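# Place the strawberry cake in the white basket

## Task

Get the strawberry cake inside the white basket, leaving the basket and every other object roughly where they started, and finish with neither robot arm (gripper, body or camera cable) in contact with any of them.

## Robot and tools

ROBOT. Two six-joint arms, left_arm and right_arm, each with a parallel two-finger gripper and a wrist camera. Calibrated base positions in the scene frame: left_arm at (-0.026, +0.301, 0) m, right_arm at (+0.053, -0.333, 0) m, both facing almost straight along +x (yaw quaternions wxyz (+1.000, 0, 0, +0.015) and (+1.000, 0, 0, +0.005)). Joint order on every arm, in calls and results alike: waist (joint1), shoulder (joint2), elbow (joint3), wrist pitch (joint4), wrist yaw (joint5), wrist roll (joint6). Stated ranges in rad: waist -2.618 to 3.054, shoulder 0.000 to 3.142, elbow 0.000 to 3.142, wrist pitch -1.571 to 1.571, wrist yaw -1.571 to 1.571, wrist roll -2.094 to 2.094. Wrist yaw has its sign flipped relative to the URDF in everything you send and read (a URDF 1.2 appears as about -1.2); the true ends may differ from the stated ones by up to 0.059 rad.

FRAME. Scene frame: origin at table-top height, halfway between the two nominal bases; +x points out over the table, +z up, left_arm sits on the +y side (this is not the same as left/right in images). The gripper fingers point along its own +z and separate along its y. end_effector_position is the point between the pads, roughly 1 cm short of the tips; reported poses may be off by a few cm, more at long reach.

ROW FORMAT. Every motion command uses rows of 14 numbers, each in [-1, 1]: left_arm's six joint numbers then its opening, then right_arm's six joint numbers then its opening. Both arms are always present. Joint numbers are offsets, not poses: they are added to the Joint targets shown in the latest result, scaled so that 1.0 equals 2.224 rad for waist, shoulder and elbow and 8.485 rad for the three wrist joints. Writing 0 leaves a joint at its current target. The opening number is absolute: +1 fully open, -1 shut. To leave a gripper unchanged, repeat its current command (a 0 means half-closed).

execute_actions(actions, cameras). actions is a list of actions; each action is a list of up to 15 rows, one row per 1/30 s step, the last row held if fewer than 15. Offsets in every row of an action count from the targets at that action's start, not from the previous row, so the same offset given in two actions moves twice. An action asking any joint more than 0.059 rad beyond its range is rejected for both arms; if the first action is malformed or fails that check, the whole call is rejected. An empty list just returns state and images.

move(target, speed, blend, opening_speed, blocking, cameras). target is one 14-number row or a list of up to 15 rows; all offsets in the list are measured from the same starting Joint targets. Joints travel together in joint space, so the hand follows a curve and does not avoid obstacles or the other arm. speed: rad/s for the joint with farthest to go, 0.01 to 12.57, default 0.5, one value or one per target. blend: corner rounding in rad for list targets, default 0. opening_speed: rate of the opening command per second on the -1..+1 scale, at least 0.2; use a low value when grasping something soft like a cake. blocking=false returns after about 0.5 s while motion continues. The extra line "move:" reports done, off_target (resting over 0.035 rad from target), moving, held or fault, and limits=held if steps were withheld.

wait(seconds 0 to 10) lets time pass with commands held; stop brakes a running move; zoom_image(camera, region=[x0, y0, x1, y1] in pixels, at most 504 by 504) magnifies the latest image from cam_head_left, cam_head_right, cam_left_wrist or cam_right_wrist (each 672x504); read_manual gives licence texts only; finished_scene(scene = current scene number) ends the scene irreversibly.

RESULTS. Per arm: end_effector_position (m) and end_effector_quat_wxyz in the scene frame; Joint positions and Joint velocities (rad, rad/s, then finger gap in m, 0.094 when fully open; "within noise" means at rest); Joint targets, the base for your next offsets; Tool commands; grip_measured on the opening scale (reads slightly wide when empty, narrower than a firmly squeezed part, and gives no sign of contact); grip_effort_nm (gripper motor effort, negative closing, not a pad force); joint torques (include gravity, offsets and noise; joints 1 to 3 wrap at ±28 N m). Warning lines: "joint sent to its limit", "joint command not followed" (clearance check altered targets), MOTOR HOT and OVER-TEMPERATURE FAULT.

MOTION LIMITS. Targets may lead measured angles by at most 0.339 rad (big joints) or 2.2 rad (wrist); if a target would shift the hand over 200 mm, the whole arm's targets are scaled back, so large motions need several actions. Very small joint changes may not start.

CAUTIONS. Do not drop or fling the cake, let go of anything still moving, or strike or shove objects hard; anything ending off the table is a failure. Never let the arms collide or one gripper pinch the other's fingers. Grippers squeeze with roughly 50 to 64 N per pad, so close gently. Contact by a camera cable counts as touching. If an arm stalls pressing on something, command its targets back past its measured positions. Long holds, stretched poses or pushing at unreachable targets heat motors; overheating folds the arm away for the rest of the scene. Open wide before releasing and withdraw both arms clear at the end. Loose objects may occasionally be nudged by outside pushes.

Each tool is called after ">>>" as name([rows], argument=value, ...), one row to a line, values as JSON.

## Session

>>> execute_actions(actions=[], cameras=["cam_head_left","cam_left_wrist","cam_right_wrist"])

Scene clock: 0.00 s.
left_arm: end_effector_position=(+0.3753, +0.2977, +0.1035) grip_measured=+1.000 grip_effort_nm=n/a end_effector_quat_wxyz=(+0.586, +0.042, +0.806, -0.072) | right_arm: end_effector_position=(+0.4622, -0.3357, +0.1305) grip_measured=+1.000 grip_effort_nm=n/a end_effector_quat_wxyz=(+0.634, +0.023, +0.773, -0.029)
Joint positions: left_arm=[0.077 1.568 0.393 0.855 -0.268 0.017 0.094] | right_arm=[0.031 1.561 0.381 0.982 -0.115 0.006 0.094]
Joint velocities: within noise
Joint torques (N m): no reading
Motor temperatures (°C): left_arm=[22 26 23 21 23 19 23] | right_arm=[23 25 24 29 23 21 20]
Heat: left arm: 26 °C; right arm: 29 °C.
Joint targets: left_arm=[0.077 1.563 0.398 0.849 -0.269 0.017] | right_arm=[0.031 1.558 0.384 0.971 -0.116 0.006]
Tool commands: left_gripper/opening=+1.0 right_gripper/opening=+1.0
Images, in order (width x height): cam_head_left 672x504, cam_left_wrist 672x504, cam_right_wrist 672x504.

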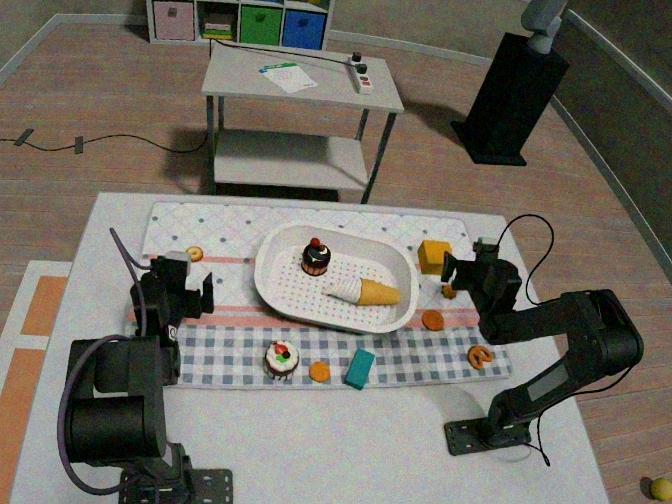

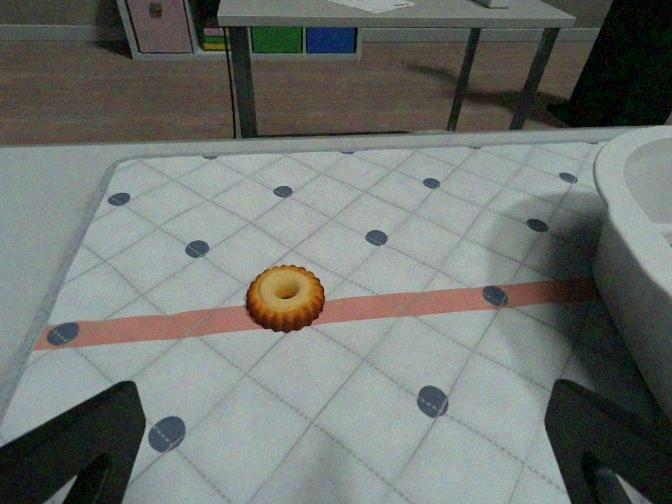

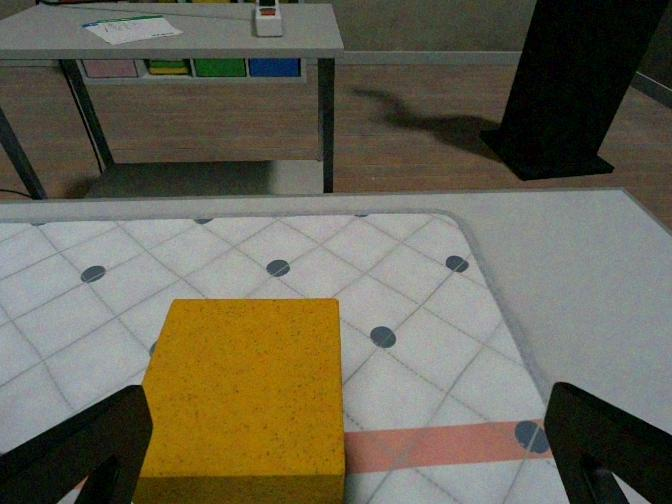

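>>> move(target=[-0.3588,0.0571,0.509,-0.2619,0.0317,-0.002,1,0,0,0,0,0,0,1], speed=1.6, cameras=["cam_left_wrist"])

Scene clock: 7.33 s.
left_arm: end_effector_position=(+0.2141, +0.1023, +0.1491) grip_measured=+1.000 grip_effort_nm=0.002 end_effector_quat_wxyz=(+0.021, +0.341, +0.940, -0.012) | right_arm: end_effector_position=(+0.4622, -0.3357, +0.1305) grip_measured=+1.000 grip_effort_nm=0.032 end_effector_quat_wxyz=(+0.634, +0.023, +0.773, -0.029)
Joint positions: left_arm=[-0.719 1.679 1.503 -1.348 -0.009 0.008 0.094] | right_arm=[0.031 1.561 0.381 0.982 -0.115 0.006 0.094]
Joint velocities: within noise
Joint torques (N m): left_arm=[-0.28 -5.98 7.97 0.19 0.08 -0.06] | right_arm=[0.03 -4.81 6.67 1.6 -0.04 -0.01]
Motor temperatures (°C): left_arm=[22 26 23 23 23 19 23] | right_arm=[23 25 25 31 23 21 20]
Heat: left arm: 26 °C; right arm: 31 °C.
Joint targets: left_arm=[-0.721 1.690 1.531 -1.373 0.000 0.000] | right_arm=[0.031 1.558 0.384 0.971 -0.116 0.006]
move: done
Images, in order (width x height): cam_left_wrist 672x504.

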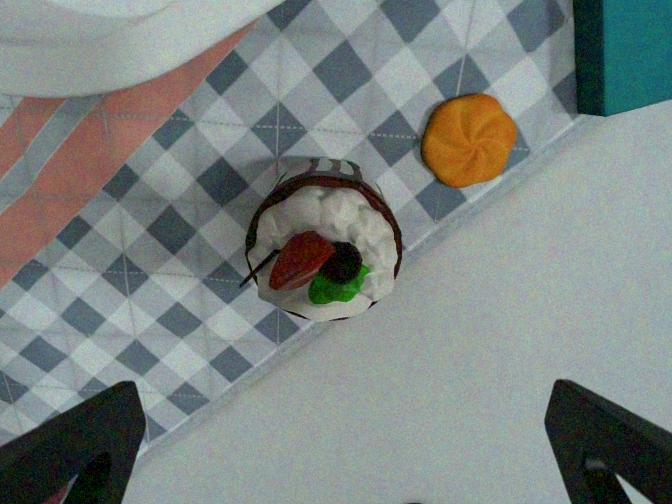

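>>> move([
  [0.008,0.0436,-0.1722,0.0545,0,0,1,0,0,0,0,0,0,1],
  [0.008,0.0436,-0.1722,0.0545,0,0,0.25,0,0,0,0,0,0,1],
  [0.008,0.0045,-0.0099,0.0012,0,0,0.25,0,0,0,0,0,0,1],
  [0.0544,0.1093,0.1915,0.0174,0,0,0.25,0,0,0,0,0,0,1],
], speed=[0.6,0.6,0.7,1.0], blend=[0,0,0.1,0], opening_speed=1.0, cameras=["cam_left_wrist"])

Scene clock: 32.60 s.
left_arm: end_effector_position=(+0.3416, +0.0654, +0.1917) grip_measured=+0.406 grip_effort_nm=-1.028 end_effector_quat_wxyz=(+0.158, +0.281, +0.945, -0.047) | right_arm: end_effector_position=(+0.4622, -0.3357, +0.1305) grip_measured=+1.000 grip_effort_nm=0.027 end_effector_quat_wxyz=(+0.634, +0.023, +0.773, -0.029)
Joint positions: left_arm=[-0.601 1.923 1.924 -1.24 -0.003 0.007 0.066] | right_arm=[0.031 1.561 0.381 0.982 -0.115 0.006 0.094]
Joint velocities: within noise
Joint torques (N m): left_arm=[0.02 -8.64 8.66 1.17 0.03 -0.05] | right_arm=[0.03 -4.81 6.65 1.6 -0.05 0]
Motor temperatures (°C): left_arm=[22 27 25 22 23 19 23] | right_arm=[23 26 26 32 23 21 20]
Heat: left arm: 27 °C; right arm: 32 °C.
Joint targets: left_arm=[-0.600 1.933 1.956 -1.225 0.000 0.000] | right_arm=[0.031 1.558 0.384 0.971 -0.116 0.006]
move: done
Images, in order (width x height): cam_left_wrist 672x504.

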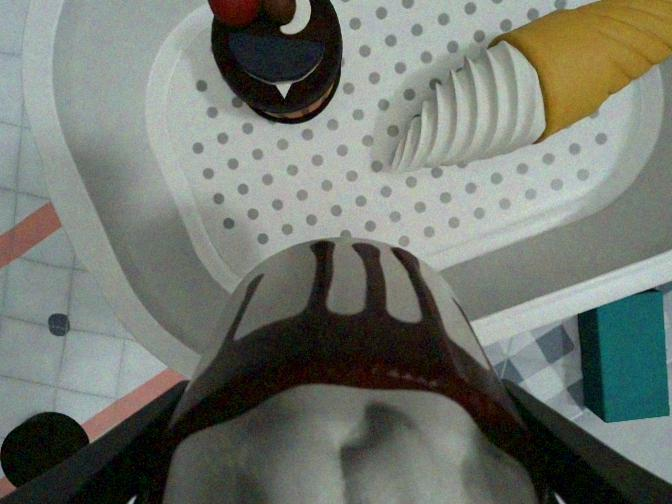

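>>> move([
  [0.0157,0.1246,0.1165,-0.0058,0,0,0.25,0,0,0,0,0,0,1],
  [0.0157,0.2005,0.1677,-0.0169,0,0,0.25,0,0,0,0,0,0,1],
  [0.0157,0.1924,0.0512,0.0115,0,0,0.25,0,0,0,0,0,0,1],
  [0.0157,0.1924,0.0512,0.0115,0,0,0.72,0,0,0,0,0,0,1],
  [0.0157,0.2005,0.1677,-0.0169,0,0,0.72,0,0,0,0,0,0,1],
  [0.0157,0.1246,0.1165,-0.0058,0,0,0.72,0,0,0,0,0,0,1],
  [0,0,0,0,0,0,0.72,0,0,0,0,0,0,1],
], speed=[0.8,0.8,0.25,0.25,0.5,0.8,0.9], blend=[0.05,0.05,0,0,0.05,0.05,0], opening_speed=0.7, cameras=["cam_left_wrist"])

Scene clock: 48.90 s.
left_arm: end_effector_position=(+0.3495, +0.0616, +0.2011) grip_measured=+0.718 grip_effort_nm=0.115 end_effector_quat_wxyz=(+0.173, +0.279, +0.943, -0.052) | right_arm: end_effector_position=(+0.4622, -0.3357, +0.1305) grip_measured=+1.000 grip_effort_nm=0.027 end_effector_quat_wxyz=(+0.634, +0.023, +0.773, -0.029)
Joint positions: left_arm=[-0.598 1.937 1.971 -1.242 -0.003 0.007 0.081] | right_arm=[0.031 1.561 0.381 0.982 -0.115 0.006 0.094]
Joint velocities: within noise
Joint torques (N m): left_arm=[-0.14 -9.92 4.85 1.27 0.03 -0.06] | right_arm=[0.03 -4.81 6.67 1.6 -0.04 0]
Motor temperatures (°C): left_arm=[22 30 25 23 23 19 24] | right_arm=[23 26 26 33 23 21 20]
Heat: left arm: 30 °C; right arm: 33 °C.
Joint targets: left_arm=[-0.600 1.933 1.957 -1.225 0.000 0.000] | right_arm=[0.031 1.558 0.384 0.971 -0.116 0.006]
move: done; target 4's new numbers were sent with left_arm's wrist pitch 0.048 rad from that target
Images, in order (width x height): cam_left_wrist 672x504.

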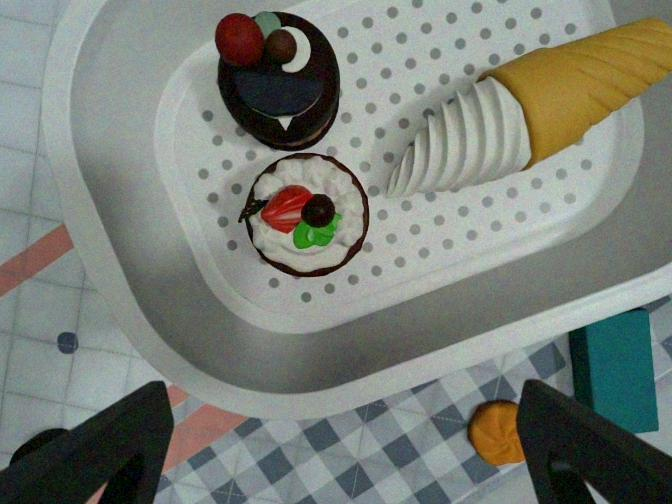

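Done cleanly.

>>> finished_scene(scene=2)

The scene is finished: the task was done.


## Next scene

The same job, from a new start.

>>> execute_actions(actions=[], cameras=["cam_head_left"])

Scene clock: 0.00 s.
left_arm: end_effector_position=(+0.3701, +0.3334, +0.1050) grip_measured=+1.000 grip_effort_nm=n/a end_effector_quat_wxyz=(+0.593, -0.053, +0.803, +0.032) | right_arm: end_effector_position=(+0.4655, -0.3440, +0.1221) grip_measured=+1.000 grip_effort_nm=n/a end_effector_quat_wxyz=(+0.618, +0.034, +0.785, -0.032)
Joint positions: left_arm=[0.018 1.543 0.359 0.885 0.068 -0.032 0.094] | right_arm=[0.01 1.573 0.405 0.93 -0.111 0.019 0.094]
Joint velocities: within noise
Joint torques (N m): no reading
Motor temperatures (°C): left_arm=[22 24 22 20 23 19 23] | right_arm=[23 22 23 26 23 21 20]
Heat: left arm: 24 °C; right arm: 26 °C.
Joint targets: left_arm=[0.018 1.538 0.364 0.880 0.068 -0.032] | right_arm=[0.010 1.570 0.408 0.918 -0.112 0.019]
Tool commands: left_gripper/opening=+1.0 right_gripper/opening=+1.0
Images, in order (width x height): cam_head_left 672x504.

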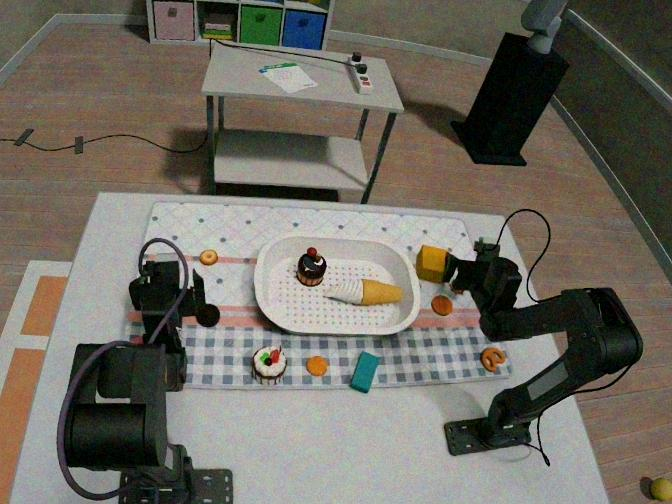

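>>> move(target=[-0.3076,0.0256,0.4838,-0.2653,-0.008,0.0038,1,0,0,0,0,0,0,1], speed=1.6, cameras=["cam_left_wrist"])

Scene clock: 8.43 s.
left_arm: end_effector_position=(+0.2077, +0.1329, +0.1516) grip_measured=+1.000 grip_effort_nm=0.007 end_effector_quat_wxyz=(+0.026, +0.307, +0.951, -0.004) | right_arm: end_effector_position=(+0.4655, -0.3440, +0.1221) grip_measured=+1.000 grip_effort_nm=0.032 end_effector_quat_wxyz=(+0.618, +0.034, +0.785, -0.032)
Joint positions: left_arm=[-0.662 1.585 1.413 -1.347 0.009 -0.007 0.094] | right_arm=[0.01 1.573 0.405 0.93 -0.111 0.019 0.094]
Joint velocities: within noise
Joint torques (N m): left_arm=[-0.35 -5.24 7.88 0.18 -0.07 0.1] | right_arm=[0.03 -5 6.61 1.54 -0.05 0]
Motor temperatures (°C): left_arm=[22 25 22 23 23 19 23] | right_arm=[23 22 23 28 23 21 20]
Heat: left arm: 25 °C; right arm: 28 °C.
Joint targets: left_arm=[-0.666 1.595 1.440 -1.371 0.000 0.000] | right_arm=[0.010 1.570 0.408 0.918 -0.112 0.019]
move: done
Images, in order (width x height): cam_left_wrist 672x504.

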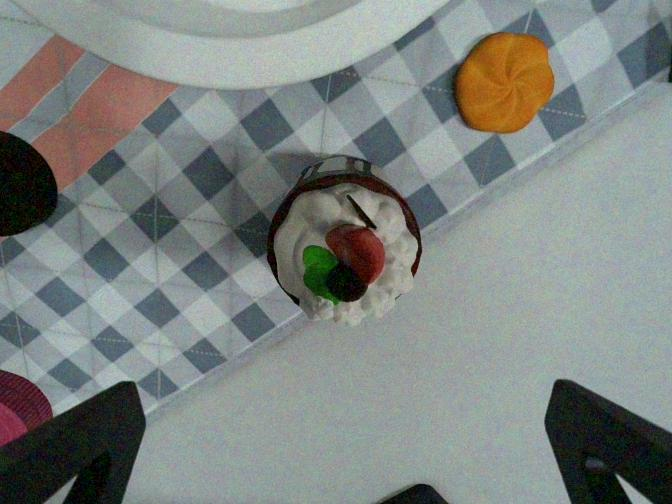

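>>> move([
  [-0.002,0.0472,-0.1749,0.0554,0,0,1,0,0,0,0,0,0,1],
  [-0.002,0.0472,-0.1749,0.0554,0,0,0.25,0,0,0,0,0,0,1],
  [0,0,0,0,0,0,0.25,0,0,0,0,0,0,1],
  [0.0297,0.152,0.2325,0.0172,0,0,0.25,0,0,0,0,0,0,1],
], speed=[0.6,0.6,0.7,1.0], blend=[0,0,0.1,0], opening_speed=1.0, cameras=["cam_left_wrist"])

Scene clock: 22.87 s.
left_arm: end_effector_position=(+0.3421, +0.0661, +0.1914) grip_measured=+0.406 grip_effort_nm=-1.023 end_effector_quat_wxyz=(+0.159, +0.275, +0.947, -0.044) | right_arm: end_effector_position=(+0.4655, -0.3440, +0.1221) grip_measured=+1.000 grip_effort_nm=0.027 end_effector_quat_wxyz=(+0.618, +0.034, +0.785, -0.032)
Joint positions: left_arm=[-0.603 1.924 1.925 -1.241 0.007 -0.006 0.066] | right_arm=[0.01 1.573 0.405 0.93 -0.111 0.019 0.094]
Joint velocities: within noise
Joint torques (N m): left_arm=[0.31 -8.96 8.51 1.16 -0.06 0.09] | right_arm=[0.05 -5 6.61 1.54 -0.05 -0.01]
Motor temperatures (°C): left_arm=[22 25 24 22 23 19 23] | right_arm=[23 23 24 31 23 21 20]
Heat: left arm: 25 °C; right arm: 31 °C.
Joint targets: left_arm=[-0.600 1.933 1.957 -1.225 0.000 0.000] | right_arm=[0.010 1.570 0.408 0.918 -0.112 0.019]
move: done
Images, in order (width x height): cam_left_wrist 672x504.

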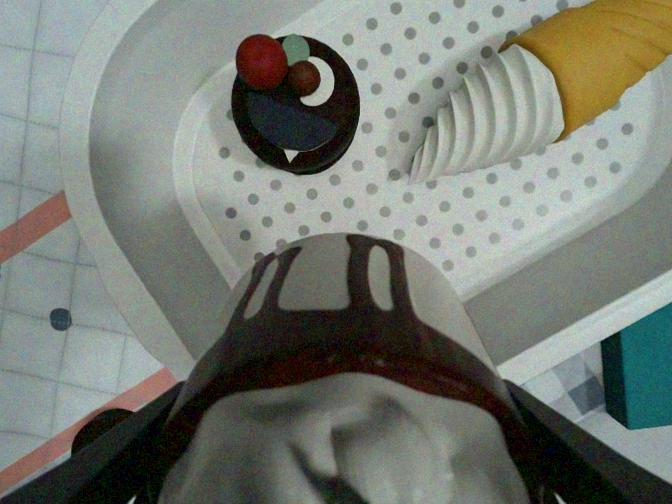

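>>> move([
  [0,0.0683,0.0297,0.0022,0,0,0.25,0,0,0,0,0,0,1],
  [0,0.1389,0.0647,-0.006,0,0,0.25,0,0,0,0,0,0,1],
  [0,0.1403,-0.0351,0.0205,0,0,0.25,0,0,0,0,0,0,1],
  [0,0.1403,-0.0351,0.0205,0,0,0.72,0,0,0,0,0,0,1],
  [0,0.1389,0.0647,-0.006,0,0,0.72,0,0,0,0,0,0,1],
  [0,0.0683,0.0297,0.0022,0,0,0.72,0,0,0,0,0,0,1],
  [0,0,0,0,0,0,0.72,0,0,0,0,0,0,1],
], speed=[0.8,0.8,0.25,0.25,0.5,0.8,0.9], blend=[0.05,0.05,0,0,0.05,0.05,0], opening_speed=0.7, cameras=["cam_left_wrist"])

Scene clock: 39.83 s.
left_arm: end_effector_position=(+0.3543, +0.0582, +0.2103) grip_measured=+0.718 grip_effort_nm=0.110 end_effector_quat_wxyz=(+0.196, +0.273, +0.940, -0.055) | right_arm: end_effector_position=(+0.4655, -0.3440, +0.1221) grip_measured=+1.000 grip_effort_nm=0.032 end_effector_quat_wxyz=(+0.618, +0.034, +0.785, -0.032)
Joint positions: left_arm=[-0.603 1.923 1.971 -1.21 0.007 -0.006 0.081] | right_arm=[0.01 1.573 0.405 0.93 -0.111 0.019 0.094]
Joint velocities: within noise
Joint torques (N m): left_arm=[0.31 -8.81 4.89 0.98 -0.05 0.1] | right_arm=[0.03 -5.03 6.61 1.54 -0.05 -0.01]
Motor temperatures (°C): left_arm=[22 28 24 22 23 19 23] | right_arm=[23 23 24 32 23 21 20]
Heat: left arm: 28 °C; right arm: 32 °C.
Joint targets: left_arm=[-0.600 1.933 1.957 -1.225 0.000 0.000] | right_arm=[0.010 1.570 0.408 0.918 -0.112 0.019]
move: done; target 4's new numbers were sent with left_arm's wrist pitch 0.044 rad from that target
Images, in order (width x height): cam_left_wrist 672x504.

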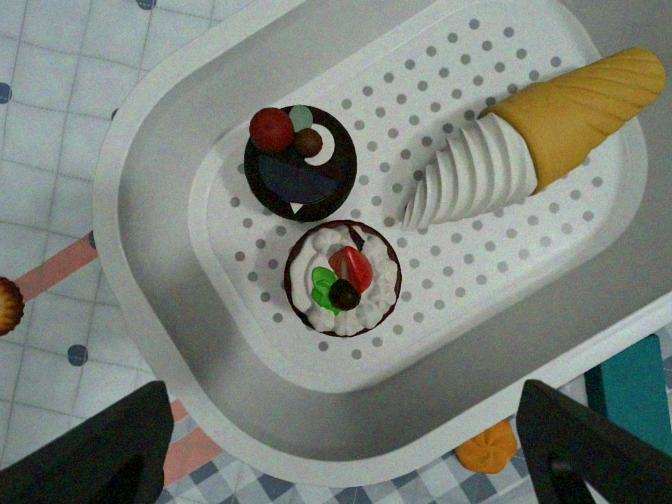

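>>> finished_scene(scene=3)

The scene is finished: the task was done.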